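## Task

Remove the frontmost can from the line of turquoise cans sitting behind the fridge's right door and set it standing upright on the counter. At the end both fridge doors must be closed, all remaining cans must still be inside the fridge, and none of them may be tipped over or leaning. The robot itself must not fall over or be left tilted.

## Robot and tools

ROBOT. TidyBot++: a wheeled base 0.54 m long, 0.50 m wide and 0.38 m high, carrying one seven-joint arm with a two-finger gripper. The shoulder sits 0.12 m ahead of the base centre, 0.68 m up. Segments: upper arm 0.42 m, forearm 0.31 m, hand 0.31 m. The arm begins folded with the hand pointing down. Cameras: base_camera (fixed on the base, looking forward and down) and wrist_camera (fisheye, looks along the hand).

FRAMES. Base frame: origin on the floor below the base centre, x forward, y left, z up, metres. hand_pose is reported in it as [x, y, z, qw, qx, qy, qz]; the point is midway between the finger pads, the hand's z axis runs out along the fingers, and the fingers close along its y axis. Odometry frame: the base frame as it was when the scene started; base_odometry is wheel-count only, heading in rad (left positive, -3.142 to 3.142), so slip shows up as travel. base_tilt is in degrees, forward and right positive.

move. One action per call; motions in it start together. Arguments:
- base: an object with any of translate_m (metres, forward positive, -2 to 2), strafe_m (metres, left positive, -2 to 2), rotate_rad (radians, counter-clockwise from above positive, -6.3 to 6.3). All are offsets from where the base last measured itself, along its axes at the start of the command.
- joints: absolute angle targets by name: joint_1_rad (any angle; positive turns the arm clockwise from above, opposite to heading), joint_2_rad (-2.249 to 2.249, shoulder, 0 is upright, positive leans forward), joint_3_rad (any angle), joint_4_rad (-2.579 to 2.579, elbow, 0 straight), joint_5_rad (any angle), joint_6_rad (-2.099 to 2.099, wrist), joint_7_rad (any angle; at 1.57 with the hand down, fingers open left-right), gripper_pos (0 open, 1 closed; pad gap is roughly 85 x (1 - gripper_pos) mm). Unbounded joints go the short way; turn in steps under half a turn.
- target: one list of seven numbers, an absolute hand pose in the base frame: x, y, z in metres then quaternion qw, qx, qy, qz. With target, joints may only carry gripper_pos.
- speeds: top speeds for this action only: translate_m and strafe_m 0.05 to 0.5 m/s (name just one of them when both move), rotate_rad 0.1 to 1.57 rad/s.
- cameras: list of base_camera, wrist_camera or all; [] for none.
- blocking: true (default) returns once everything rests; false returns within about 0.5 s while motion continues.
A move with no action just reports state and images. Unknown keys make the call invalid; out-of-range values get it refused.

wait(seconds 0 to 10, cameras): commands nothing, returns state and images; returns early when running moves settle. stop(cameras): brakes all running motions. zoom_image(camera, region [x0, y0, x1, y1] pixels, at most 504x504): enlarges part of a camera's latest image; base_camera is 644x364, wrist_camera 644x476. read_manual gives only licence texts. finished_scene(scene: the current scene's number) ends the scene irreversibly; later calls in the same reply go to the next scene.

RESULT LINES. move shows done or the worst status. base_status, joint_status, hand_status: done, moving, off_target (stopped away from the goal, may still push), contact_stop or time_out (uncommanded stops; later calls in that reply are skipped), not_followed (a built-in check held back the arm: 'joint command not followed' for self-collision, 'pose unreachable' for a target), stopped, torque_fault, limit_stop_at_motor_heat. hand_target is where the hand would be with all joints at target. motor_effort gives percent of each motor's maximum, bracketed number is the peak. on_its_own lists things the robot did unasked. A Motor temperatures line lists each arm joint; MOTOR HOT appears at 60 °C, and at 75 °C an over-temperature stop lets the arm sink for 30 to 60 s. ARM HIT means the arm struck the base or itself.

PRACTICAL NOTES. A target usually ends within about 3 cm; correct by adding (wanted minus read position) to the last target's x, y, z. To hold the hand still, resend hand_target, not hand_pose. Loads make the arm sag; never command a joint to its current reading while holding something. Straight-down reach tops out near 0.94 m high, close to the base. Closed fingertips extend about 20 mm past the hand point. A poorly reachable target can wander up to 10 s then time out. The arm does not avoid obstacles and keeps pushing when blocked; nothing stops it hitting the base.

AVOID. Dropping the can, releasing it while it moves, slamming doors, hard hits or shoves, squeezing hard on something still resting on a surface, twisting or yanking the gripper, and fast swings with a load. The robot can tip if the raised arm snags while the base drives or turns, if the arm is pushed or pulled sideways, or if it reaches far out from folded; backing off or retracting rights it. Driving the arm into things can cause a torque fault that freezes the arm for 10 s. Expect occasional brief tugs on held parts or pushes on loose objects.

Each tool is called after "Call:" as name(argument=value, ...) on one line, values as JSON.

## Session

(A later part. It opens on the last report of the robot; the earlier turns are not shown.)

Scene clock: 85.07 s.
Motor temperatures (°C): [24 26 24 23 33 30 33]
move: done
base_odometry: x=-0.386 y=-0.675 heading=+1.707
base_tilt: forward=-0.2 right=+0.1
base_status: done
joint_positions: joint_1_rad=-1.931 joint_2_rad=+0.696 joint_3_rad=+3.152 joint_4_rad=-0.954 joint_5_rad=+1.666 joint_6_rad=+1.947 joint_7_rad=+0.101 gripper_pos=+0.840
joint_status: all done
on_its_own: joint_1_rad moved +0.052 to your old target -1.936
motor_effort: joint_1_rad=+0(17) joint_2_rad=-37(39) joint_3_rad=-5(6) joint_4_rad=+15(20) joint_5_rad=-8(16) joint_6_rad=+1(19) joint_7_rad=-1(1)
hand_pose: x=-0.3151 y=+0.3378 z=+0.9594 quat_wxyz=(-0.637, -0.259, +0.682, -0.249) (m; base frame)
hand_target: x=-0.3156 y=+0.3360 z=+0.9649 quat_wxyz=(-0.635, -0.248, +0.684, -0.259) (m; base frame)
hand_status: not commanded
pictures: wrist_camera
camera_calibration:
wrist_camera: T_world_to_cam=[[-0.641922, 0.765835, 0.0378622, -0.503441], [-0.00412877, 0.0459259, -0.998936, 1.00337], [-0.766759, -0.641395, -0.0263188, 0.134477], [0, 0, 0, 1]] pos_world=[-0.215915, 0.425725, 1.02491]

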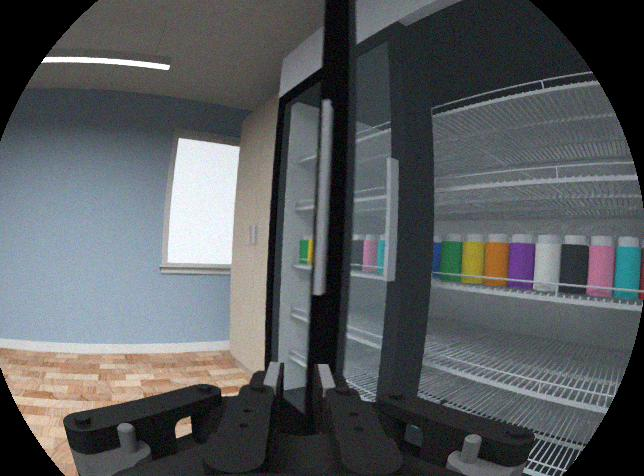

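Call:
move(base={"translate_m":-0.161,"strafe_m":-0.196,"rotate_rad":-0.261}, speeds={"translate_m":0.25}, joints={"joint_1_rad":-2.951,"joint_2_rad":0.2,"joint_4_rad":-1.6,"joint_5_rad":1.017,"joint_6_rad":0.20,"joint_7_rad":0.56,"gripper_pos":0.4}, cameras=["wrist_camera"])

Call:
move(joints={"joint_2_rad":0.66,"joint_4_rad":-1.0256}, cameras=["wrist_camera"])

Scene clock: 88.07 s.
Motor temperatures (°C): [24 26 24 23 33 30 33]
move: done
base_odometry: x=-0.170 y=-0.808 heading=+1.446
base_tilt: forward=-0.2 right=+0.2
base_status: done
joint_positions: joint_1_rad=-2.938 joint_2_rad=+0.231 joint_3_rad=+3.152 joint_4_rad=-1.582 joint_5_rad=+1.060 joint_6_rad=+0.245 joint_7_rad=+0.513 gripper_pos=+0.400
joint_status: all done
motor_effort: joint_1_rad=+0(5) joint_2_rad=-28(39) joint_3_rad=-1(7) joint_4_rad=+22(23) joint_5_rad=-2(9) joint_6_rad=+4(5) joint_7_rad=-1(2)
hand_pose: x=-0.5830 y=+0.0831 z=+0.9784 quat_wxyz=(-0.664, +0.013, +0.748, -0.012) (m; base frame)
hand_target: x=-0.5717 y=+0.0902 z=+0.9846 quat_wxyz=(-0.663, +0.022, +0.749, +0.006) (m; base frame)
hand_status: not commanded
pictures: wrist_camera
camera_calibration:
wrist_camera: T_world_to_cam=[[0.0385329, 0.999131, 0.0158869, -0.0822489], [0.0821437, 0.0126777, -0.99654, 1.08368], [-0.995875, 0.0397046, -0.0815838, -0.369898], [0, 0, 0, 1]] pos_world=[-0.454221, 0.0831256, 1.05106]

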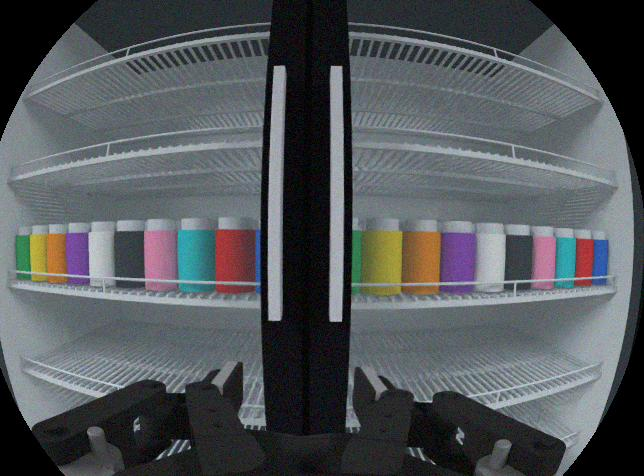

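Scene clock: 89.87 s.
Motor temperatures (°C): [24 26 24 23 33 30 33]
move: done
base_odometry: x=-0.170 y=-0.808 heading=+1.446
base_tilt: forward=-0.2 right=+0.1
base_status: not commanded
joint_positions: joint_1_rad=-2.938 joint_2_rad=+0.660 joint_3_rad=+3.152 joint_4_rad=-1.034 joint_5_rad=+1.059 joint_6_rad=+0.241 joint_7_rad=+0.514 gripper_pos=+0.400
joint_status: all done
motor_effort: joint_1_rad=+1(1) joint_2_rad=-42(45) joint_3_rad=-2(2) joint_4_rad=+23(24) joint_5_rad=-2(2) joint_6_rad=+4(5) joint_7_rad=-1(2)
hand_pose: x=-0.7501 y=+0.1176 z=+0.9737 quat_wxyz=(-0.705, +0.003, +0.709, -0.001) (m; base frame)
hand_target: x=-0.7514 y=+0.1228 z=+0.9746 quat_wxyz=(-0.703, +0.010, +0.711, +0.015) (m; base frame)
hand_status: not commanded
pictures: wrist_camera
camera_calibration:
wrist_camera: T_world_to_cam=[[0.0428514, 0.998257, 0.0405854, -0.130936], [-0.0319169, 0.0419698, -0.998609, 1.00525], [-0.998572, 0.0414964, 0.0336598, -0.652506], [0, 0, 0, 1]] pos_world=[-0.613879, 0.115594, 1.03113]

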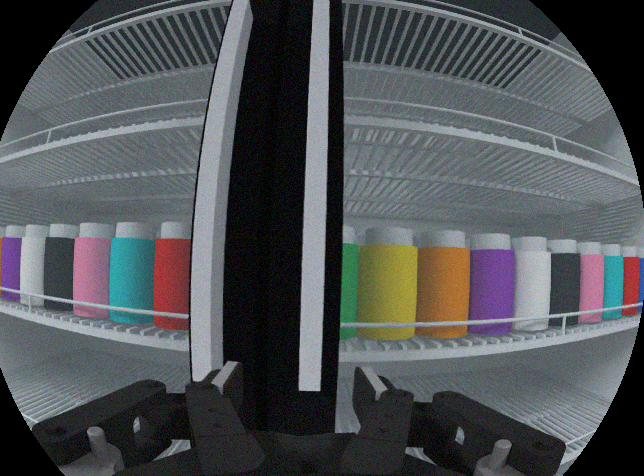

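Call:
move(base={"translate_m":-0.062,"strafe_m":0.009}, speeds={"translate_m":0.15}, cameras=["wrist_camera"])

Call:
move(joints={"gripper_pos":1.0}, cameras=["wrist_camera"])

Scene clock: 90.97 s.
Motor temperatures (°C): [24 26 24 23 33 30 33]
move: done
base_odometry: x=-0.186 y=-0.868 heading=+1.446
base_tilt: forward=-0.2 right=+0.1
base_status: done
joint_positions: joint_1_rad=-2.939 joint_2_rad=+0.663 joint_3_rad=+3.152 joint_4_rad=-1.032 joint_5_rad=+1.059 joint_6_rad=+0.241 joint_7_rad=+0.514 gripper_pos=+0.400
joint_status: not commanded
motor_effort: joint_1_rad=+0(1) joint_2_rad=-42(45) joint_3_rad=-2(2) joint_4_rad=+23(24) joint_5_rad=-2(2) joint_6_rad=+4(5) joint_7_rad=-1(2)
hand_pose: x=-0.7512 y=+0.1172 z=+0.9727 quat_wxyz=(-0.705, +0.002, +0.709, -0.001) (m; base frame)
hand_target: x=-0.7514 y=+0.1228 z=+0.9746 quat_wxyz=(-0.703, +0.010, +0.711, +0.015) (m; base frame)
hand_status: not commanded
pictures: wrist_camera
camera_calibration:
wrist_camera: T_world_to_cam=[[0.0423415, 0.998284, 0.0404528, -0.130691], [-0.0315151, 0.0418034, -0.998629, 1.00456], [-0.998606, 0.0410085, 0.033231, -0.653084], [0, 0, 0, 1]] pos_world=[-0.614981, 0.115255, 1.03017]

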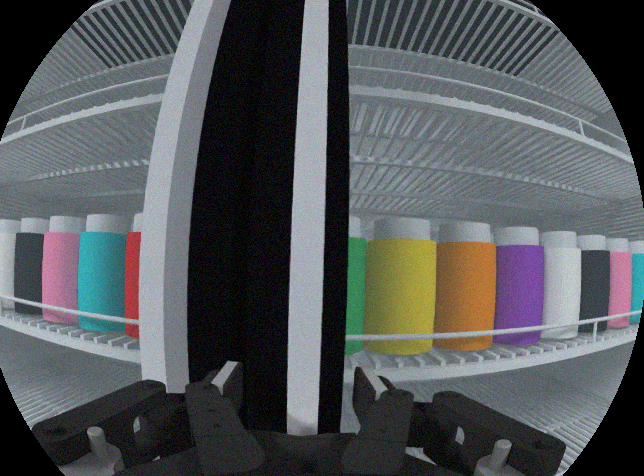

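Scene clock: 91.83 s.
Motor temperatures (°C): [24 26 24 23 33 30 33]
move: off_target
base_odometry: x=-0.186 y=-0.868 heading=+1.446
base_tilt: forward=-0.2 right=+0.1
base_status: not commanded
joint_positions: joint_1_rad=-2.939 joint_2_rad=+0.663 joint_3_rad=+3.153 joint_4_rad=-1.031 joint_5_rad=+1.058 joint_6_rad=+0.237 joint_7_rad=+0.519 gripper_pos=+0.883
joint_status: gripper_pos off_target (ended at +0.883, target +1.000)
motor_effort: joint_1_rad=-2(4) joint_2_rad=-40(43) joint_3_rad=-3(5) joint_4_rad=+24(25) joint_5_rad=-2(3) joint_6_rad=+4(7) joint_7_rad=-1(2)
hand_pose: x=-0.7511 y=+0.1188 z=+0.9724 quat_wxyz=(-0.705, +0.002, +0.709, +0.002) (m; base frame)
hand_target: x=-0.7514 y=+0.1228 z=+0.9746 quat_wxyz=(-0.703, +0.010, +0.711, +0.015) (m; base frame)
hand_status: not commanded
pictures: wrist_camera
camera_calibration:
wrist_camera: T_world_to_cam=[[0.0465039, 0.997888, 0.045358, -0.13389], [-0.0299496, 0.0467796, -0.998456, 1.00468], [-0.998469, 0.0450736, 0.0320618, -0.65234], [0, 0, 0, 1]] pos_world=[-0.615025, 0.116012, 1.03012]

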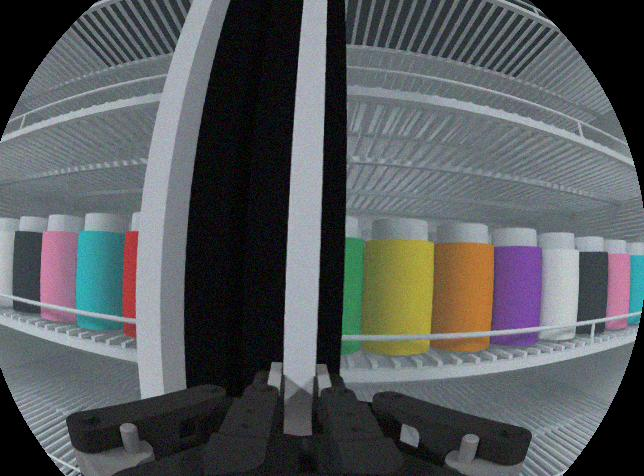

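Call:
move(joints={"joint_1_rad":-2.886,"joint_2_rad":0.585,"joint_4_rad":-1.170,"joint_5_rad":1.073,"joint_6_rad":0.342,"joint_7_rad":0.528}, cameras=[])

Call:
move(joints={"joint_1_rad":-2.820,"joint_2_rad":0.505,"joint_4_rad":-1.3135,"joint_5_rad":1.132,"joint_6_rad":0.485,"joint_7_rad":0.494}, cameras=[])

Call:
move(joints={"joint_1_rad":-2.644,"joint_2_rad":0.41,"joint_4_rad":-1.474,"joint_5_rad":1.294,"joint_6_rad":0.78,"joint_7_rad":0.399}, cameras=[])

Call:
move(joints={"joint_1_rad":-2.438,"joint_2_rad":0.380,"joint_4_rad":-1.52,"joint_5_rad":1.445,"joint_6_rad":1.094,"joint_7_rad":0.326}, cameras=[])

Call:
move(joints={"joint_1_rad":-2.236,"joint_2_rad":0.425,"joint_4_rad":-1.453,"joint_5_rad":1.568,"joint_6_rad":1.406,"joint_7_rad":0.267}, cameras=[])

Call:
move(joints={"joint_1_rad":-2.056,"joint_2_rad":0.52,"joint_4_rad":-1.271,"joint_5_rad":1.65,"joint_6_rad":1.695,"joint_7_rad":0.196}, cameras=[])

Call:
move(joints={"joint_1_rad":-1.936,"joint_2_rad":0.69,"joint_4_rad":-0.952,"joint_5_rad":1.652,"joint_6_rad":1.95,"joint_7_rad":0.06}, cameras=[])

Call:
move(base={"translate_m":0.0905,"strafe_m":0.11,"rotate_rad":0.13}, speeds={"translate_m":0.14,"rotate_rad":0.13}, cameras=[])

Call:
move(base={"translate_m":0.0905,"strafe_m":0.11,"rotate_rad":0.13}, speeds={"translate_m":0.14,"rotate_rad":0.13}, cameras=["wrist_camera"])

Scene clock: 93.37 s.
Motor temperatures (°C): [24 26 24 23 33 30 33]
move: done
base_odometry: x=-0.187 y=-0.868 heading=+1.446
base_tilt: forward=-0.2 right=+0.1
base_status: not commanded
joint_positions: joint_1_rad=-2.905 joint_2_rad=+0.595 joint_3_rad=+3.153 joint_4_rad=-1.148 joint_5_rad=+1.059 joint_6_rad=+0.318 joint_7_rad=+0.519 gripper_pos=+0.884
joint_status: all done
motor_effort: joint_1_rad=+1(3) joint_2_rad=-39(47) joint_3_rad=-2(3) joint_4_rad=+20(25) joint_5_rad=-3(3) joint_6_rad=+3(4) joint_7_rad=-2(3)
hand_pose: x=-0.7220 y=+0.1202 z=+0.9724 quat_wxyz=(-0.702, -0.006, +0.712, -0.015) (m; base frame)
hand_target: x=-0.7150 y=+0.1322 z=+0.9690 quat_wxyz=(-0.701, -0.013, +0.713, -0.006) (m; base frame)
hand_status: not commanded
pictures: none
No camera images: "cameras" was empty.

Scene clock: 94.40 s.
Motor temperatures (°C): [24 26 24 23 33 30 33]
move: done
base_odometry: x=-0.187 y=-0.868 heading=+1.446
base_tilt: forward=-0.2 right=+0.1
base_status: not commanded
joint_positions: joint_1_rad=-2.842 joint_2_rad=+0.514 joint_3_rad=+3.153 joint_4_rad=-1.288 joint_5_rad=+1.093 joint_6_rad=+0.459 joint_7_rad=+0.519 gripper_pos=+0.884
joint_status: all done
motor_effort: joint_1_rad=+3(3) joint_2_rad=-36(40) joint_3_rad=-1(2) joint_4_rad=+20(21) joint_5_rad=-3(5) joint_6_rad=+3(4) joint_7_rad=-1(3)
hand_pose: x=-0.6805 y=+0.1236 z=+0.9725 quat_wxyz=(-0.703, -0.033, +0.710, -0.035) (m; base frame)
hand_target: x=-0.6716 y=+0.1345 z=+0.9637 quat_wxyz=(-0.696, -0.036, +0.716, -0.033) (m; base frame)
hand_status: not commanded
pictures: none
No camera images: "cameras" was empty.

Scene clock: 95.53 s.
Motor temperatures (°C): [24 26 24 23 33 30 33]
move: done
base_odometry: x=-0.187 y=-0.868 heading=+1.446
base_tilt: forward=-0.2 right=+0.1
base_status: not commanded
joint_positions: joint_1_rad=-2.676 joint_2_rad=+0.410 joint_3_rad=+3.152 joint_4_rad=-1.460 joint_5_rad=+1.251 joint_6_rad=+0.767 joint_7_rad=+0.438 gripper_pos=+0.884
joint_status: all done
motor_effort: joint_1_rad=+5(7) joint_2_rad=-31(37) joint_3_rad=+2(3) joint_4_rad=+19(22) joint_5_rad=-4(7) joint_6_rad=+0(3) joint_7_rad=+0(2)
hand_pose: x=-0.6002 y=+0.1372 z=+0.9729 quat_wxyz=(-0.700, -0.089, +0.704, -0.083) (m; base frame)
hand_target: x=-0.5919 y=+0.1564 z=+0.9576 quat_wxyz=(-0.688, -0.079, +0.717, -0.082) (m; base frame)
hand_status: not commanded
pictures: none
No camera images: "cameras" was empty.

Scene clock: 96.73 s.
Motor temperatures (°C): [24 26 24 23 33 30 33]
move: off_target
base_odometry: x=-0.187 y=-0.868 heading=+1.446
base_tilt: forward=-0.2 right=+0.1
base_status: not commanded
joint_positions: joint_1_rad=-2.477 joint_2_rad=+0.378 joint_3_rad=+3.146 joint_4_rad=-1.508 joint_5_rad=+1.406 joint_6_rad=+1.096 joint_7_rad=+0.364 gripper_pos=+0.885
joint_status: joint_1_rad off_target (ended at -2.477, target -2.438); the others done
motor_effort: joint_1_rad=+7(10) joint_2_rad=-28(34) joint_3_rad=+3(5) joint_4_rad=+19(21) joint_5_rad=-6(9) joint_6_rad=-2(4) joint_7_rad=+0(1)
hand_pose: x=-0.5248 y=+0.1584 z=+0.9740 quat_wxyz=(-0.692, -0.145, +0.693, -0.137) (m; base frame)
hand_target: x=-0.5148 y=+0.1876 z=+0.9553 quat_wxyz=(-0.677, -0.122, +0.714, -0.130) (m; base frame)
hand_status: not commanded
pictures: none
No camera images: "cameras" was empty.

Scene clock: 98.17 s.
Motor temperatures (°C): [24 26 24 23 33 30 33]
move: done
base_odometry: x=-0.186 y=-0.868 heading=+1.446
base_tilt: forward=-0.2 right=+0.1
base_status: not commanded
joint_positions: joint_1_rad=-2.272 joint_2_rad=+0.396 joint_3_rad=+3.142 joint_4_rad=-1.469 joint_5_rad=+1.536 joint_6_rad=+1.424 joint_7_rad=+0.304 gripper_pos=+0.885
joint_status: all done
motor_effort: joint_1_rad=+8(11) joint_2_rad=-27(31) joint_3_rad=+3(5) joint_4_rad=+19(20) joint_5_rad=-9(10) joint_6_rad=-4(7) joint_7_rad=+0(1)
hand_pose: x=-0.4459 y=+0.1902 z=+0.9755 quat_wxyz=(-0.678, -0.196, +0.683, -0.189) (m; base frame)
hand_target: x=-0.4435 y=+0.2289 z=+0.9527 quat_wxyz=(-0.664, -0.164, +0.707, -0.179) (m; base frame)
hand_status: not commanded
pictures: none
No camera images: "cameras" was empty.

Scene clock: 99.67 s.
Motor temperatures (°C): [24 26 24 23 33 30 33]
move: off_target
base_odometry: x=-0.186 y=-0.868 heading=+1.446
base_tilt: forward=-0.2 right=+0.1
base_status: not commanded
joint_positions: joint_1_rad=-2.096 joint_2_rad=+0.488 joint_3_rad=+3.131 joint_4_rad=-1.297 joint_5_rad=+1.645 joint_6_rad=+1.739 joint_7_rad=+0.232 gripper_pos=+0.888
joint_status: joint_1_rad off_target (ended at -2.096, target -2.056); the others done
motor_effort: joint_1_rad=+9(14) joint_2_rad=-28(30) joint_3_rad=+3(6) joint_4_rad=+19(21) joint_5_rad=-11(14) joint_6_rad=-7(12) joint_7_rad=+0(1)
hand_pose: x=-0.3723 y=+0.2302 z=+0.9767 quat_wxyz=(-0.653, -0.255, +0.671, -0.240) (m; base frame)
hand_target: x=-0.3727 y=+0.2810 z=+0.9596 quat_wxyz=(-0.651, -0.206, +0.698, -0.216) (m; base frame)
hand_status: not commanded
pictures: none
No camera images: "cameras" was empty.

Scene clock: 101.20 s.
Motor temperatures (°C): [24 26 24 23 33 30 33]
move: off_target
base_odometry: x=-0.186 y=-0.868 heading=+1.446
base_tilt: forward=-0.2 right=+0.1
base_status: not commanded
joint_positions: joint_1_rad=-1.982 joint_2_rad=+0.652 joint_3_rad=+3.131 joint_4_rad=-0.986 joint_5_rad=+1.674 joint_6_rad=+2.040 joint_7_rad=+0.102 gripper_pos=+0.891
joint_status: joint_1_rad off_target (ended at -1.982, target -1.936); the others done
motor_effort: joint_1_rad=+11(16) joint_2_rad=-31(32) joint_3_rad=+2(5) joint_4_rad=+20(22) joint_5_rad=-16(17) joint_6_rad=-16(19) joint_7_rad=+0(1)
hand_pose: x=-0.3061 y=+0.2772 z=+0.9776 quat_wxyz=(-0.619, -0.314, +0.655, -0.298) (m; base frame)
hand_target: x=-0.3155 y=+0.3360 z=+0.9649 quat_wxyz=(-0.635, -0.248, +0.684, -0.259) (m; base frame)
hand_status: not commanded
pictures: none
No camera images: "cameras" was empty.

Scene clock: 103.00 s.
Motor temperatures (°C): [24 26 24 23 33 30 33]
move: done
base_odometry: x=-0.284 y=-0.765 heading=+1.577
base_tilt: forward=-0.1 right=+0.1
base_status: done
joint_positions: joint_1_rad=-1.988 joint_2_rad=+0.653 joint_3_rad=+3.131 joint_4_rad=-0.983 joint_5_rad=+1.678 joint_6_rad=+2.073 joint_7_rad=+0.101 gripper_pos=+0.894
joint_status: not commanded
motor_effort: joint_1_rad=+11(15) joint_2_rad=-29(32) joint_3_rad=+3(5) joint_4_rad=+19(21) joint_5_rad=-15(17) joint_6_rad=-18(24) joint_7_rad=+0(1)
hand_pose: x=-0.2996 y=+0.2690 z=+0.9776 quat_wxyz=(-0.613, -0.326, +0.650, -0.311) (m; base frame)
hand_target: x=-0.3155 y=+0.3360 z=+0.9649 quat_wxyz=(-0.635, -0.248, +0.684, -0.259) (m; base frame)
hand_status: not commanded
pictures: none
No camera images: "cameras" was empty.

Scene clock: 104.73 s.
Motor temperatures (°C): [24 26 24 23 33 30 33]
move: done
base_odometry: x=-0.395 y=-0.675 heading=+1.707
base_tilt: forward=-0.2 right=+0.1
base_status: done
joint_positions: joint_1_rad=-2.005 joint_2_rad=+0.653 joint_3_rad=+3.123 joint_4_rad=-0.983 joint_5_rad=+1.687 joint_6_rad=+2.107 joint_7_rad=+0.101 gripper_pos=+0.898
joint_status: not commanded
motor_effort: joint_1_rad=+15(19) joint_2_rad=-25(29) joint_3_rad=+6(8) joint_4_rad=+20(21) joint_5_rad=-15(18) joint_6_rad=-23(29) joint_7_rad=-1(1)
hand_pose: x=-0.2954 y=+0.2538 z=+0.9776 quat_wxyz=(-0.603, -0.343, +0.641, -0.330) (m; base frame)
hand_target: x=-0.3155 y=+0.3360 z=+0.9649 quat_wxyz=(-0.635, -0.248, +0.684, -0.259) (m; base frame)
hand_status: not commanded
pictures: wrist_camera
camera_calibration:
wrist_camera: T_world_to_cam=[[-0.814965, 0.578211, 0.0387974, -0.431589], [-0.0210872, 0.0373159, -0.999081, 1.02285], [-0.579127, -0.815034, -0.0182183, 0.187753], [0, 0, 0, 1]] pos_world=[-0.221428, 0.364405, 1.04208]

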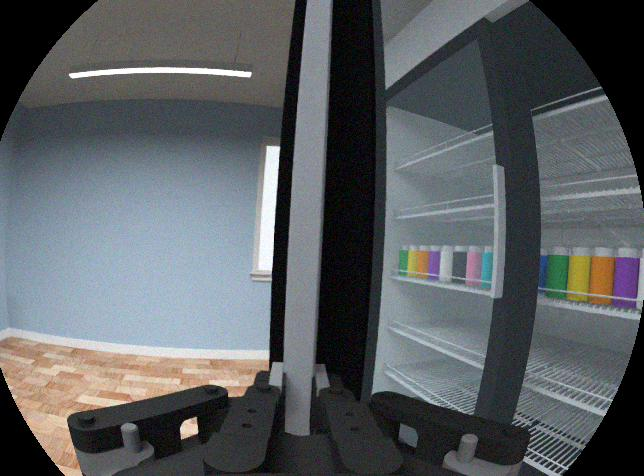

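Call:
move(base={"translate_m":0.011,"strafe_m":-0.017,"rotate_rad":0.075}, joints={"joint_1_rad":-1.92,"joint_2_rad":0.72,"joint_4_rad":-0.89,"joint_5_rad":1.64,"joint_6_rad":2.0,"joint_7_rad":0.03}, cameras=[])

Call:
move(base={"translate_m":0.010,"strafe_m":-0.018,"rotate_rad":0.075}, joints={"joint_1_rad":-1.855,"joint_2_rad":0.755,"joint_4_rad":-0.825,"joint_5_rad":1.63,"joint_6_rad":2.02,"joint_7_rad":0.0}, cameras=["wrist_camera"])

Scene clock: 106.40 s.
Motor temperatures (°C): [24 26 24 23 33 30 33]
move: off_target
base_odometry: x=-0.380 y=-0.661 heading=+1.783
base_tilt: forward=-0.2 right=+0.1
base_status: done
joint_positions: joint_1_rad=-1.975 joint_2_rad=+0.683 joint_3_rad=+3.124 joint_4_rad=-0.913 joint_5_rad=+1.678 joint_6_rad=+2.068 joint_7_rad=+0.067 gripper_pos=+0.898
joint_status: joint_1_rad off_target (ended at -1.975, target -1.920); the others done
motor_effort: joint_1_rad=+9(14) joint_2_rad=-31(31) joint_3_rad=+1(5) joint_4_rad=+18(19) joint_5_rad=-11(14) joint_6_rad=-12(23) joint_7_rad=+0(1)
hand_pose: x=-0.3023 y=+0.2843 z=+0.9774 quat_wxyz=(-0.610, -0.324, +0.657, -0.302) (m; base frame)
hand_target: x=-0.3037 y=+0.3414 z=+0.9674 quat_wxyz=(-0.631, -0.259, +0.680, -0.270) (m; base frame)
hand_status: not commanded
pictures: none
No camera images: "cameras" was empty.

Scene clock: 107.20 s.
Motor temperatures (°C): [24 26 24 23 33 30 33]
move: off_target
base_odometry: x=-0.364 y=-0.647 heading=+1.859
base_tilt: forward=-0.1 right=+0.1
base_status: done
joint_positions: joint_1_rad=-1.912 joint_2_rad=+0.718 joint_3_rad=+3.125 joint_4_rad=-0.845 joint_5_rad=+1.664 joint_6_rad=+2.056 joint_7_rad=+0.035 gripper_pos=+0.898
joint_status: joint_1_rad off_target (ended at -1.912, target -1.855); the others done
motor_effort: joint_1_rad=+9(11) joint_2_rad=-32(34) joint_3_rad=+0(2) joint_4_rad=+17(18) joint_5_rad=-9(11) joint_6_rad=-9(13) joint_7_rad=+1(1)
hand_pose: x=-0.2907 y=+0.3241 z=+0.9772 quat_wxyz=(-0.621, -0.300, +0.669, -0.276) (m; base frame)
hand_target: x=-0.2802 y=+0.3744 z=+0.9660 quat_wxyz=(-0.636, -0.244, +0.686, -0.254) (m; base frame)
hand_status: not commanded
pictures: wrist_camera
camera_calibration:
wrist_camera: T_world_to_cam=[[-0.718417, 0.693664, 0.05203, -0.490672], [-0.010979, 0.0634808, -0.997923, 1.01319], [-0.695526, -0.717496, -0.0379899, 0.201695], [0, 0, 0, 1]] pos_world=[-0.201099, 0.420759, 1.04427]

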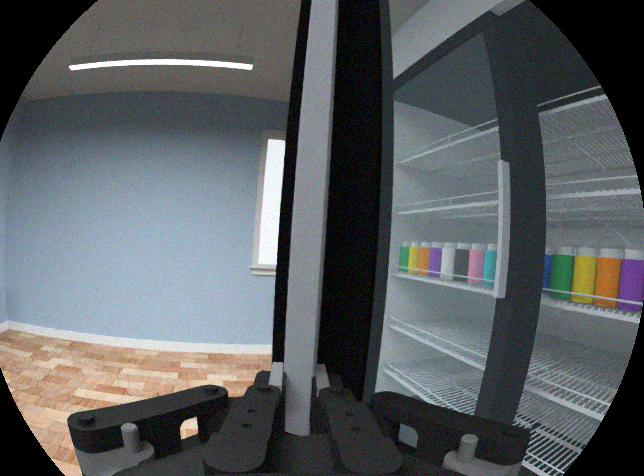

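Strain fell. Continue.

Call:
move(base={"translate_m":0.0085,"strafe_m":-0.018,"rotate_rad":0.075}, joints={"joint_1_rad":-1.79,"joint_2_rad":0.79,"joint_4_rad":-0.76,"joint_5_rad":1.615,"joint_6_rad":2.03,"joint_7_rad":-0.04}, cameras=[])

Call:
move(base={"translate_m":0.007,"strafe_m":-0.019,"rotate_rad":0.075}, joints={"joint_1_rad":-1.72,"joint_2_rad":0.82,"joint_4_rad":-0.70,"joint_5_rad":1.60,"joint_6_rad":2.04,"joint_7_rad":-0.08}, cameras=["wrist_camera"])

Scene clock: 108.17 s.
Motor temperatures (°C): [24 26 24 23 33 30 33]
move: off_target
base_odometry: x=-0.349 y=-0.634 heading=+1.934
base_tilt: forward=-0.2 right=+0.1
base_status: done
joint_positions: joint_1_rad=-1.845 joint_2_rad=+0.754 joint_3_rad=+3.126 joint_4_rad=-0.776 joint_5_rad=+1.647 joint_6_rad=+2.051 joint_7_rad=-0.004 gripper_pos=+0.898
joint_status: joint_1_rad off_target (ended at -1.845, target -1.790); the others done
motor_effort: joint_1_rad=+8(10) joint_2_rad=-34(35) joint_3_rad=-1(2) joint_4_rad=+16(17) joint_5_rad=-8(9) joint_6_rad=-8(10) joint_7_rad=+0(1)
hand_pose: x=-0.2723 y=+0.3640 z=+0.9770 quat_wxyz=(-0.631, -0.274, +0.681, -0.252) (m; base frame)
hand_target: x=-0.2559 y=+0.4075 z=+0.9652 quat_wxyz=(-0.642, -0.222, +0.694, -0.239) (m; base frame)
hand_status: not commanded
pictures: none
No camera images: "cameras" was empty.

Scene clock: 108.97 s.
Motor temperatures (°C): [24 26 24 23 33 30 33]
move: off_target
base_odometry: x=-0.334 y=-0.621 heading=+2.009
base_tilt: forward=-0.2 right=+0.1
base_status: done
joint_positions: joint_1_rad=-1.772 joint_2_rad=+0.788 joint_3_rad=+3.128 joint_4_rad=-0.712 joint_5_rad=+1.630 joint_6_rad=+2.045 joint_7_rad=-0.041 gripper_pos=+0.898
joint_status: joint_1_rad off_target (ended at -1.772, target -1.720); the others done
motor_effort: joint_1_rad=+7(9) joint_2_rad=-36(36) joint_3_rad=-1(3) joint_4_rad=+16(17) joint_5_rad=-7(9) joint_6_rad=-6(8) joint_7_rad=+0(1)
hand_pose: x=-0.2480 y=+0.4032 z=+0.9769 quat_wxyz=(-0.641, -0.245, +0.692, -0.227) (m; base frame)
hand_target: x=-0.2263 y=+0.4386 z=+0.9653 quat_wxyz=(-0.648, -0.198, +0.701, -0.222) (m; base frame)
hand_status: not commanded
pictures: wrist_camera
camera_calibration:
wrist_camera: T_world_to_cam=[[-0.599444, 0.798998, 0.0476419, -0.523527], [0.00145539, 0.0606093, -0.998161, 1.01281], [-0.800415, -0.598272, -0.0374947, 0.213576], [0, 0, 0, 1]] pos_world=[-0.14435, 0.484687, 1.04389]

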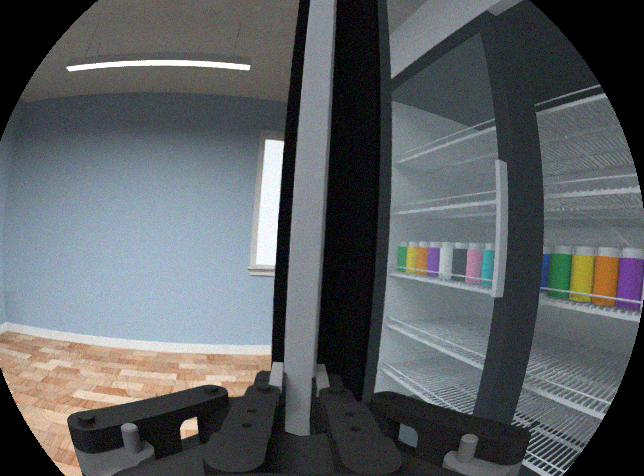

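Call:
move(base={"translate_m":-0.0177,"strafe_m":0.0242,"rotate_rad":0.033}, joints={"joint_1_rad":-1.665,"joint_2_rad":0.73,"joint_4_rad":-0.86,"joint_5_rad":1.64,"joint_6_rad":2.06,"joint_7_rad":0.03}, cameras=[])

Call:
move(base={"translate_m":-0.0169,"strafe_m":0.0248,"rotate_rad":0.033}, joints={"joint_1_rad":-1.61,"joint_2_rad":0.645,"joint_4_rad":-1.02,"joint_5_rad":1.675,"joint_6_rad":2.075,"joint_7_rad":0.14}, cameras=["wrist_camera"])

Call:
move(base={"translate_m":-0.016,"strafe_m":0.0253,"rotate_rad":0.034}, joints={"joint_1_rad":-1.55,"joint_2_rad":0.56,"joint_4_rad":-1.18,"joint_5_rad":1.71,"joint_6_rad":2.09,"joint_7_rad":0.25}, cameras=["wrist_camera"])

Scene clock: 110.73 s.
Motor temperatures (°C): [24 26 24 23 33 30 33]
move: off_target
base_odometry: x=-0.348 y=-0.647 heading=+2.042
base_tilt: forward=-0.2 right=+0.1
base_status: done
joint_positions: joint_1_rad=-1.713 joint_2_rad=+0.733 joint_3_rad=+3.128 joint_4_rad=-0.847 joint_5_rad=+1.637 joint_6_rad=+2.105 joint_7_rad=+0.000 gripper_pos=+0.899
joint_status: joint_1_rad off_target (ended at -1.713, target -1.665); the others done
motor_effort: joint_1_rad=+9(14) joint_2_rad=-33(36) joint_3_rad=+0(2) joint_4_rad=+15(17) joint_5_rad=-11(12) joint_6_rad=-9(14) joint_7_rad=-2(3)
hand_pose: x=-0.2099 y=+0.3916 z=+0.9775 quat_wxyz=(-0.646, -0.231, +0.685, -0.245) (m; base frame)
hand_target: x=-0.1948 y=+0.4246 z=+0.9693 quat_wxyz=(-0.654, -0.197, +0.702, -0.201) (m; base frame)
hand_status: not commanded
pictures: none
No camera images: "cameras" was empty.

Scene clock: 111.90 s.
Motor temperatures (°C): [24 26 24 23 33 30 33]
move: off_target
base_odometry: x=-0.362 y=-0.673 heading=+2.075
base_tilt: forward=-0.2 right=+0.1
base_status: done
joint_positions: joint_1_rad=-1.663 joint_2_rad=+0.652 joint_3_rad=+3.128 joint_4_rad=-1.012 joint_5_rad=+1.670 joint_6_rad=+2.125 joint_7_rad=+0.097 gripper_pos=+0.901
joint_status: joint_1_rad off_target (ended at -1.663, target -1.610); the others done
motor_effort: joint_1_rad=+10(14) joint_2_rad=-30(33) joint_3_rad=+1(2) joint_4_rad=+16(18) joint_5_rad=-11(14) joint_6_rad=-8(16) joint_7_rad=-2(3)
hand_pose: x=-0.1829 y=+0.3735 z=+0.9781 quat_wxyz=(-0.655, -0.224, +0.681, -0.237) (m; base frame)
hand_target: x=-0.1663 y=+0.4068 z=+0.9709 quat_wxyz=(-0.663, -0.193, +0.700, -0.182) (m; base frame)
hand_status: not commanded
pictures: wrist_camera
camera_calibration:
wrist_camera: T_world_to_cam=[[-0.583869, 0.811668, 0.0170993, -0.43286], [-0.0173209, 0.00860325, -0.999813, 1.03336], [-0.811663, -0.584056, 0.00903563, 0.195044], [0, 0, 0, 1]] pos_world=[-0.0765252, 0.456365, 1.03881]

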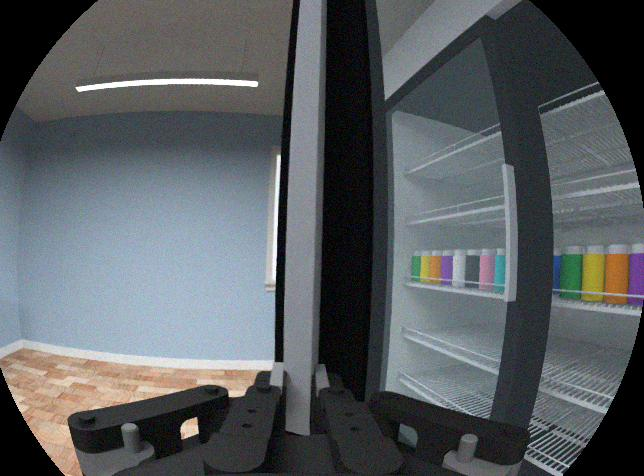

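Scene clock: 113.07 s.
Motor temperatures (°C): [24 26 24 23 33 30 33]
move: off_target
base_odometry: x=-0.377 y=-0.699 heading=+2.110
base_tilt: forward=-0.2 right=+0.1
base_status: done
joint_positions: joint_1_rad=-1.600 joint_2_rad=+0.567 joint_3_rad=+3.128 joint_4_rad=-1.174 joint_5_rad=+1.705 joint_6_rad=+2.136 joint_7_rad=+0.200 gripper_pos=+0.902
joint_status: joint_1_rad off_target (ended at -1.600, target -1.550); the others done
motor_effort: joint_1_rad=+9(15) joint_2_rad=-28(31) joint_3_rad=+2(4) joint_4_rad=+16(18) joint_5_rad=-11(15) joint_6_rad=-6(15) joint_7_rad=+0(3)
hand_pose: x=-0.1550 y=+0.3545 z=+0.9786 quat_wxyz=(-0.667, -0.213, +0.680, -0.218) (m; base frame)
hand_target: x=-0.1386 y=+0.3845 z=+0.9713 quat_wxyz=(-0.673, -0.188, +0.697, -0.161) (m; base frame)
hand_status: not commanded
pictures: wrist_camera
camera_calibration:
wrist_camera: T_world_to_cam=[[-0.546877, 0.836513, 0.0342124, -0.42088], [-0.0378676, 0.0161079, -0.999153, 1.02805], [-0.836356, -0.54771, 0.0228677, 0.176358], [0, 0, 0, 1]] pos_world=[-0.0437424, 0.432105, 1.03754]

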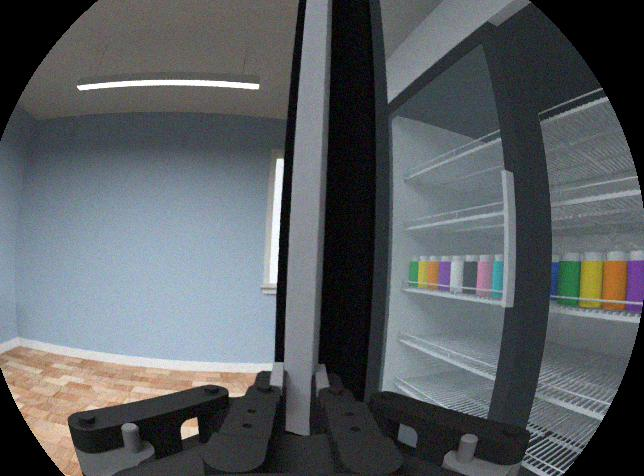

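Call:
move(joints={"gripper_pos":0.0}, cameras=["wrist_camera"])

Scene clock: 114.27 s.
Motor temperatures (°C): [24 26 24 23 33 30 33]
move: done
base_odometry: x=-0.377 y=-0.699 heading=+2.110
base_tilt: forward=-0.2 right=+0.1
base_status: not commanded
joint_positions: joint_1_rad=-1.548 joint_2_rad=+0.567 joint_3_rad=+3.148 joint_4_rad=-1.174 joint_5_rad=+1.705 joint_6_rad=+2.095 joint_7_rad=+0.204 gripper_pos=+0.000
joint_status: all done
on_its_own: joint_1_rad moved +0.052 to your old target -1.550
motor_effort: joint_1_rad=+0(10) joint_2_rad=-32(34) joint_3_rad=-4(6) joint_4_rad=+14(16) joint_5_rad=-7(11) joint_6_rad=+2(6) joint_7_rad=-1(2)
hand_pose: x=-0.1393 y=+0.3836 z=+0.9728 quat_wxyz=(-0.672, -0.177, +0.696, -0.180) (m; base frame)
hand_target: x=-0.1386 y=+0.3845 z=+0.9713 quat_wxyz=(-0.673, -0.188, +0.697, -0.161) (m; base frame)
hand_status: not commanded
pictures: wrist_camera
camera_calibration:
wrist_camera: T_world_to_cam=[[-0.453745, 0.890468, 0.0343899, -0.44441], [-0.020829, 0.0279829, -0.999391, 1.02041], [-0.890888, -0.454186, 0.00585039, 0.178653], [0, 0, 0, 1]] pos_world=[-0.0212357, 0.44832, 1.03403]

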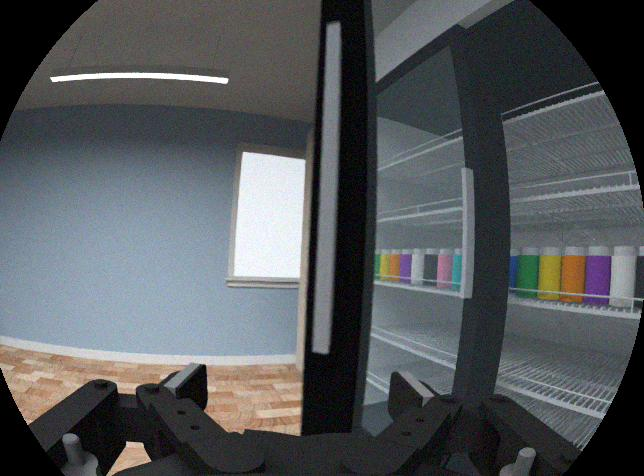

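Call:
move()

Scene clock: 115.27 s.
Motor temperatures (°C): [24 26 24 23 33 30 33]
base_odometry: x=-0.377 y=-0.699 heading=+2.110
base_tilt: forward=-0.2 right=+0.1
base_status: not commanded
joint_positions: joint_1_rad=-1.548 joint_2_rad=+0.567 joint_3_rad=+3.148 joint_4_rad=-1.174 joint_5_rad=+1.705 joint_6_rad=+2.095 joint_7_rad=+0.204 gripper_pos=+0.000
joint_status: all done
motor_effort: joint_1_rad=+0(10) joint_2_rad=-32(34) joint_3_rad=-4(6) joint_4_rad=+14(16) joint_5_rad=-7(11) joint_6_rad=+1(6) joint_7_rad=-1(2)
hand_pose: x=-0.1393 y=+0.3836 z=+0.9728 quat_wxyz=(-0.672, -0.177, +0.696, -0.180) (m; base frame)
hand_target: x=-0.1386 y=+0.3845 z=+0.9713 quat_wxyz=(-0.673, -0.188, +0.697, -0.161) (m; base frame)
hand_status: not commanded
pictures: base_camera, wrist_camera
camera_calibration:
wrist_camera: T_world_to_cam=[[-0.453747, 0.890462, 0.0345114, -0.444527], [-0.0208886, 0.028089, -0.999387, 1.02036], [-0.890886, -0.45419, 0.00585519, 0.17865], [0, 0, 0, 1]] pos_world=[-0.0212323, 0.448314, 1.03403]

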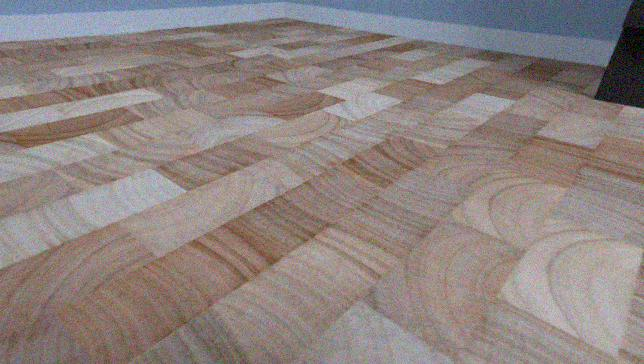

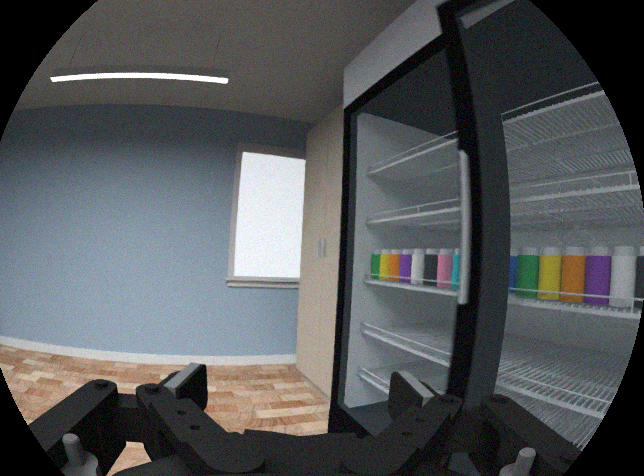

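Call:
zoom_image(camera="wrist_camera", region=[320, 0, 644, 476])

Call:
move(cameras=["wrist_camera"])

Scaled by 1.059.

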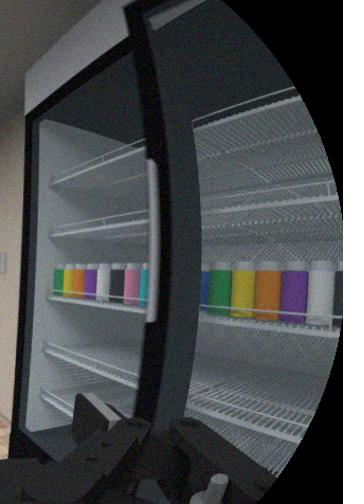

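Scene clock: 115.70 s.
Motor temperatures (°C): [24 26 24 23 33 30 33]
base_odometry: x=-0.377 y=-0.699 heading=+2.110
base_tilt: forward=-0.2 right=+0.1
base_status: not commanded
joint_positions: joint_1_rad=-1.548 joint_2_rad=+0.567 joint_3_rad=+3.148 joint_4_rad=-1.174 joint_5_rad=+1.705 joint_6_rad=+2.095 joint_7_rad=+0.204 gripper_pos=+0.000
joint_status: all done
motor_effort: joint_1_rad=+0(10) joint_2_rad=-32(34) joint_3_rad=-4(6) joint_4_rad=+14(16) joint_5_rad=-7(11) joint_6_rad=+2(6) joint_7_rad=-1(2)
hand_pose: x=-0.1393 y=+0.3836 z=+0.9728 quat_wxyz=(-0.672, -0.177, +0.696, -0.180) (m; base frame)
hand_target: x=-0.1386 y=+0.3845 z=+0.9713 quat_wxyz=(-0.673, -0.188, +0.697, -0.161) (m; base frame)
hand_status: not commanded
pictures: wrist_camera
camera_calibration:
wrist_camera: T_world_to_cam=[[-0.453748, 0.890459, 0.0345722, -0.444585], [-0.0209184, 0.028142, -0.999385, 1.02033], [-0.890885, -0.454192, 0.00585759, 0.178648], [0, 0, 0, 1]] pos_world=[-0.0212306, 0.448311, 1.03403]

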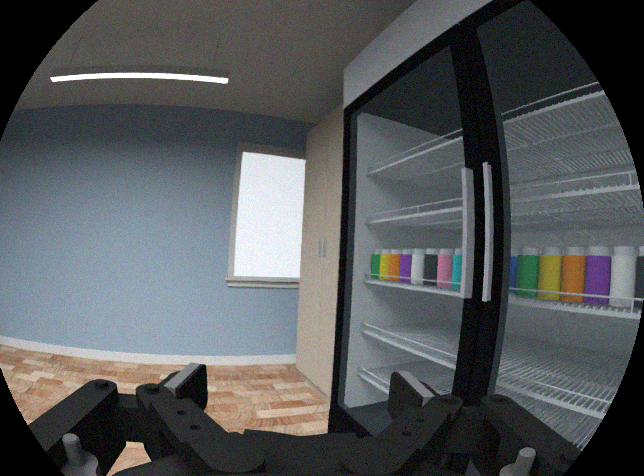

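Call:
move(base={"translate_m":-0.2,"strafe_m":-0.122,"rotate_rad":-0.664}, joints={"joint_2_rad":0.2,"joint_4_rad":-1.6}, cameras=[])

Call:
move(joints={"joint_1_rad":-2.951,"joint_2_rad":0.2,"joint_4_rad":-1.6,"joint_5_rad":1.017,"joint_6_rad":0.2,"joint_7_rad":0.56,"gripper_pos":0.4})

Call:
move(joints={"joint_2_rad":0.66,"joint_4_rad":-1.0256})

Scene clock: 118.87 s.
Motor temperatures (°C): [24 26 24 23 33 30 33]
move: done
base_odometry: x=-0.169 y=-0.808 heading=+1.446
base_tilt: forward=-0.2 right=+0.1
base_status: done
joint_positions: joint_1_rad=-1.547 joint_2_rad=+0.205 joint_3_rad=+3.148 joint_4_rad=-1.584 joint_5_rad=+1.705 joint_6_rad=+2.095 joint_7_rad=+0.205 gripper_pos=+0.000
joint_status: all done
motor_effort: joint_1_rad=+1(2) joint_2_rad=-20(36) joint_3_rad=-2(5) joint_4_rad=+14(15) joint_5_rad=-7(8) joint_6_rad=+2(3) joint_7_rad=-1(2)
hand_pose: x=-0.1425 y=+0.2403 z=+1.0235 quat_wxyz=(-0.677, -0.161, +0.691, -0.195) (m; base frame)
hand_target: x=-0.1417 y=+0.2412 z=+1.0200 quat_wxyz=(-0.681, -0.168, +0.690, -0.180) (m; base frame)
hand_status: not commanded
pictures: none
No camera images: "cameras" was empty.

Scene clock: 121.97 s.
Motor temperatures (°C): [24 26 24 23 33 30 33]
move: done
base_odometry: x=-0.169 y=-0.808 heading=+1.446
base_tilt: forward=-0.2 right=+0.1
base_status: not commanded
joint_positions: joint_1_rad=-2.938 joint_2_rad=+0.205 joint_3_rad=+3.148 joint_4_rad=-1.584 joint_5_rad=+1.060 joint_6_rad=+0.245 joint_7_rad=+0.514 gripper_pos=+0.400
joint_status: all done
motor_effort: joint_1_rad=+0(2) joint_2_rad=-27(29) joint_3_rad=-1(3) joint_4_rad=+23(23) joint_5_rad=-2(9) joint_6_rad=+4(5) joint_7_rad=-1(2)
hand_pose: x=-0.5752 y=+0.0786 z=+0.9963 quat_wxyz=(-0.673, +0.009, +0.740, -0.011) (m; base frame)
hand_target: x=-0.5717 y=+0.0902 z=+0.9846 quat_wxyz=(-0.663, +0.022, +0.749, +0.006) (m; base frame)
hand_status: not commanded
pictures: base_camera, wrist_camera
camera_calibration:
wrist_camera: T_world_to_cam=[[0.0347238, 0.999206, 0.0195603, -0.0842438], [0.0572524, 0.0175511, -0.998205, 1.08789], [-0.997756, 0.0357814, -0.0565975, -0.386094], [0, 0, 0, 1]] pos_world=[-0.444587, 0.0788982, 1.06574]

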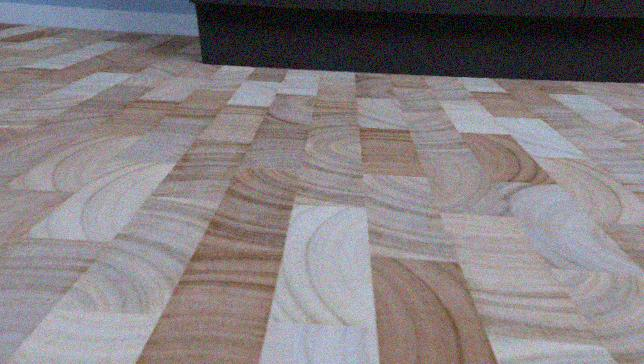

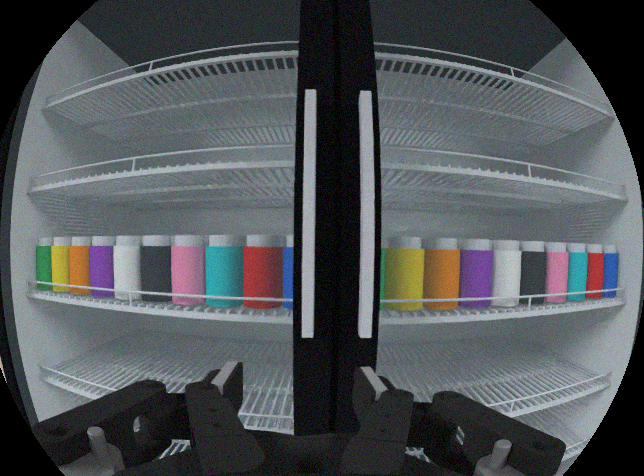

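Scene clock: 123.77 s.
Motor temperatures (°C): [24 26 24 23 33 30 33]
move: done
base_odometry: x=-0.169 y=-0.808 heading=+1.446
base_tilt: forward=-0.2 right=+0.1
base_status: not commanded
joint_positions: joint_1_rad=-2.938 joint_2_rad=+0.659 joint_3_rad=+3.148 joint_4_rad=-1.035 joint_5_rad=+1.059 joint_6_rad=+0.241 joint_7_rad=+0.514 gripper_pos=+0.400
joint_status: all done
motor_effort: joint_1_rad=+1(1) joint_2_rad=-43(45) joint_3_rad=-2(2) joint_4_rad=+23(24) joint_5_rad=-2(2) joint_6_rad=+4(5) joint_7_rad=-1(1)
hand_pose: x=-0.7501 y=+0.1150 z=+0.9746 quat_wxyz=(-0.706, +0.002, +0.708, -0.003) (m; base frame)
hand_target: x=-0.7514 y=+0.1228 z=+0.9746 quat_wxyz=(-0.703, +0.010, +0.711, +0.015) (m; base frame)
hand_status: not commanded
pictures: base_camera, wrist_camera
camera_calibration:
wrist_camera: T_world_to_cam=[[0.0388487, 0.998508, 0.038385, -0.129191], [-0.0335147, 0.0396944, -0.99865, 1.00541], [-0.998683, 0.0375098, 0.0350068, -0.653345], [0, 0, 0, 1]] pos_world=[-0.613769, 0.113596, 1.03188]

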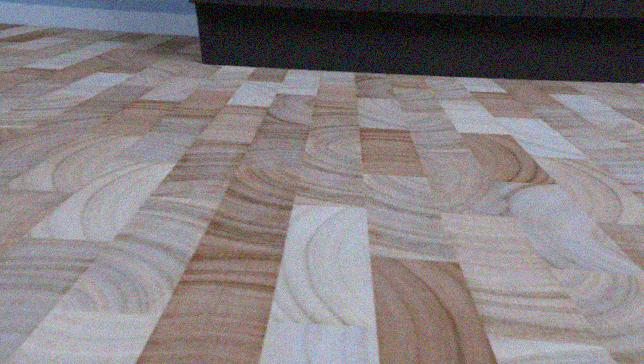

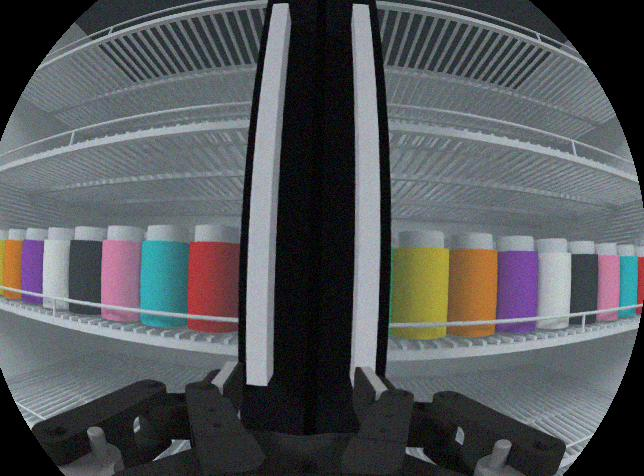

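Call:
move(base={"strafe_m":0.05}, speeds={"strafe_m":0.2}, cameras=["wrist_camera"])

Scene clock: 125.00 s.
Motor temperatures (°C): [24 26 24 23 33 30 33]
move: done
base_odometry: x=-0.219 y=-0.802 heading=+1.446
base_tilt: forward=-0.2 right=+0.1
base_status: done
joint_positions: joint_1_rad=-2.945 joint_2_rad=+0.659 joint_3_rad=+3.149 joint_4_rad=-1.033 joint_5_rad=+1.058 joint_6_rad=+0.236 joint_7_rad=+0.514 gripper_pos=+0.400
joint_status: not commanded
motor_effort: joint_1_rad=+0(4) joint_2_rad=-43(45) joint_3_rad=-2(4) joint_4_rad=+23(23) joint_5_rad=-1(2) joint_6_rad=+4(5) joint_7_rad=-1(1)
hand_pose: x=-0.7509 y=+0.1112 z=+0.9746 quat_wxyz=(-0.705, +0.001, +0.709, -0.003) (m; base frame)
hand_target: x=-0.7514 y=+0.1228 z=+0.9746 quat_wxyz=(-0.703, +0.010, +0.711, +0.015) (m; base frame)
hand_status: not commanded
pictures: wrist_camera
camera_calibration:
wrist_camera: T_world_to_cam=[[0.0375284, 0.998537, 0.0389263, -0.126929], [-0.0323614, 0.0401478, -0.99867, 1.0064], [-0.998771, 0.0362188, 0.0338207, -0.652757], [0, 0, 0, 1]] pos_world=[-0.614623, 0.109981, 1.03207]

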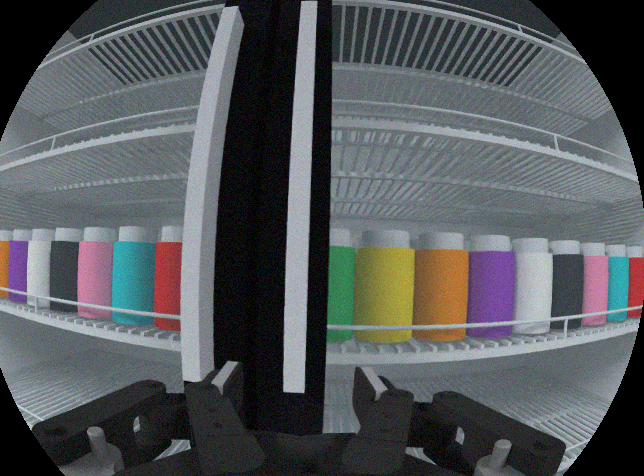

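Call:
move(base={"translate_m":-0.06,"strafe_m":-0.004}, speeds={"translate_m":0.15}, cameras=["wrist_camera"])

Scene clock: 126.10 s.
Motor temperatures (°C): [24 26 24 23 33 30 33]
move: done
base_odometry: x=-0.223 y=-0.862 heading=+1.445
base_tilt: forward=-0.2 right=+0.1
base_status: done
joint_positions: joint_1_rad=-2.945 joint_2_rad=+0.663 joint_3_rad=+3.149 joint_4_rad=-1.031 joint_5_rad=+1.058 joint_6_rad=+0.236 joint_7_rad=+0.514 gripper_pos=+0.400
joint_status: not commanded
motor_effort: joint_1_rad=+0(2) joint_2_rad=-43(45) joint_3_rad=-2(3) joint_4_rad=+23(24) joint_5_rad=-2(2) joint_6_rad=+4(5) joint_7_rad=-1(1)
hand_pose: x=-0.7521 y=+0.1110 z=+0.9725 quat_wxyz=(-0.705, +0.001, +0.709, -0.004) (m; base frame)
hand_target: x=-0.7514 y=+0.1228 z=+0.9746 quat_wxyz=(-0.703, +0.010, +0.711, +0.015) (m; base frame)
hand_status: not commanded
pictures: wrist_camera
camera_calibration:
wrist_camera: T_world_to_cam=[[0.0369949, 0.998573, 0.0385167, -0.126591], [-0.0305132, 0.0396539, -0.998747, 1.00576], [-0.998849, 0.0357733, 0.0319367, -0.652033], [0, 0, 0, 1]] pos_world=[-0.61591, 0.109853, 1.0302]

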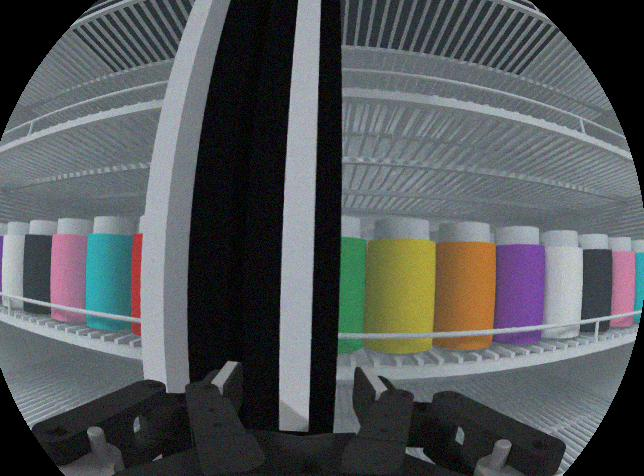

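Call:
move(base={"strafe_m":-0.006}, speeds={"strafe_m":0.15}, joints={"gripper_pos":1.0}, cameras=["wrist_camera"])

Scene clock: 127.03 s.
Motor temperatures (°C): [24 26 24 23 33 30 33]
move: off_target
base_odometry: x=-0.217 y=-0.863 heading=+1.445
base_tilt: forward=-0.2 right=+0.2
base_status: done
joint_positions: joint_1_rad=-2.945 joint_2_rad=+0.662 joint_3_rad=+3.151 joint_4_rad=-1.031 joint_5_rad=+1.057 joint_6_rad=+0.230 joint_7_rad=+0.519 gripper_pos=+0.890
joint_status: gripper_pos off_target (ended at +0.890, target +1.000)
motor_effort: joint_1_rad=-1(7) joint_2_rad=-41(44) joint_3_rad=-3(6) joint_4_rad=+24(28) joint_5_rad=-3(4) joint_6_rad=+4(8) joint_7_rad=-1(2)
hand_pose: x=-0.7518 y=+0.1142 z=+0.9722 quat_wxyz=(-0.704, +0.002, +0.710, +0.001) (m; base frame)
hand_target: x=-0.7514 y=+0.1228 z=+0.9746 quat_wxyz=(-0.703, +0.010, +0.711, +0.015) (m; base frame)
hand_status: not commanded
pictures: wrist_camera
camera_calibration:
wrist_camera: T_world_to_cam=[[0.0447055, 0.998052, 0.0435203, -0.128858], [-0.0278683, 0.0447929, -0.998608, 1.00657], [-0.998611, 0.0434304, 0.0298165, -0.65052], [0, 0, 0, 1]] pos_world=[-0.615804, 0.111772, 1.03017]

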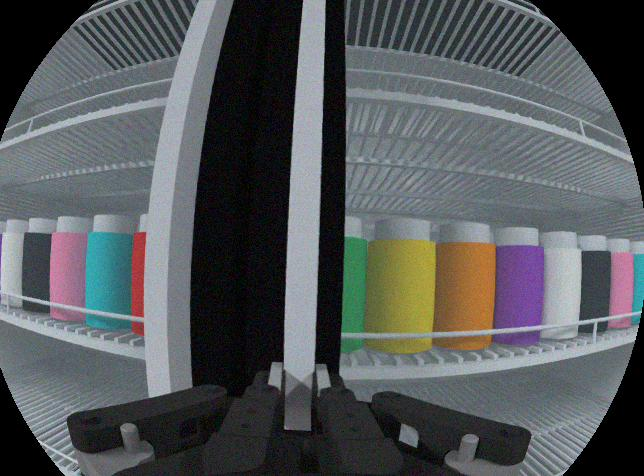

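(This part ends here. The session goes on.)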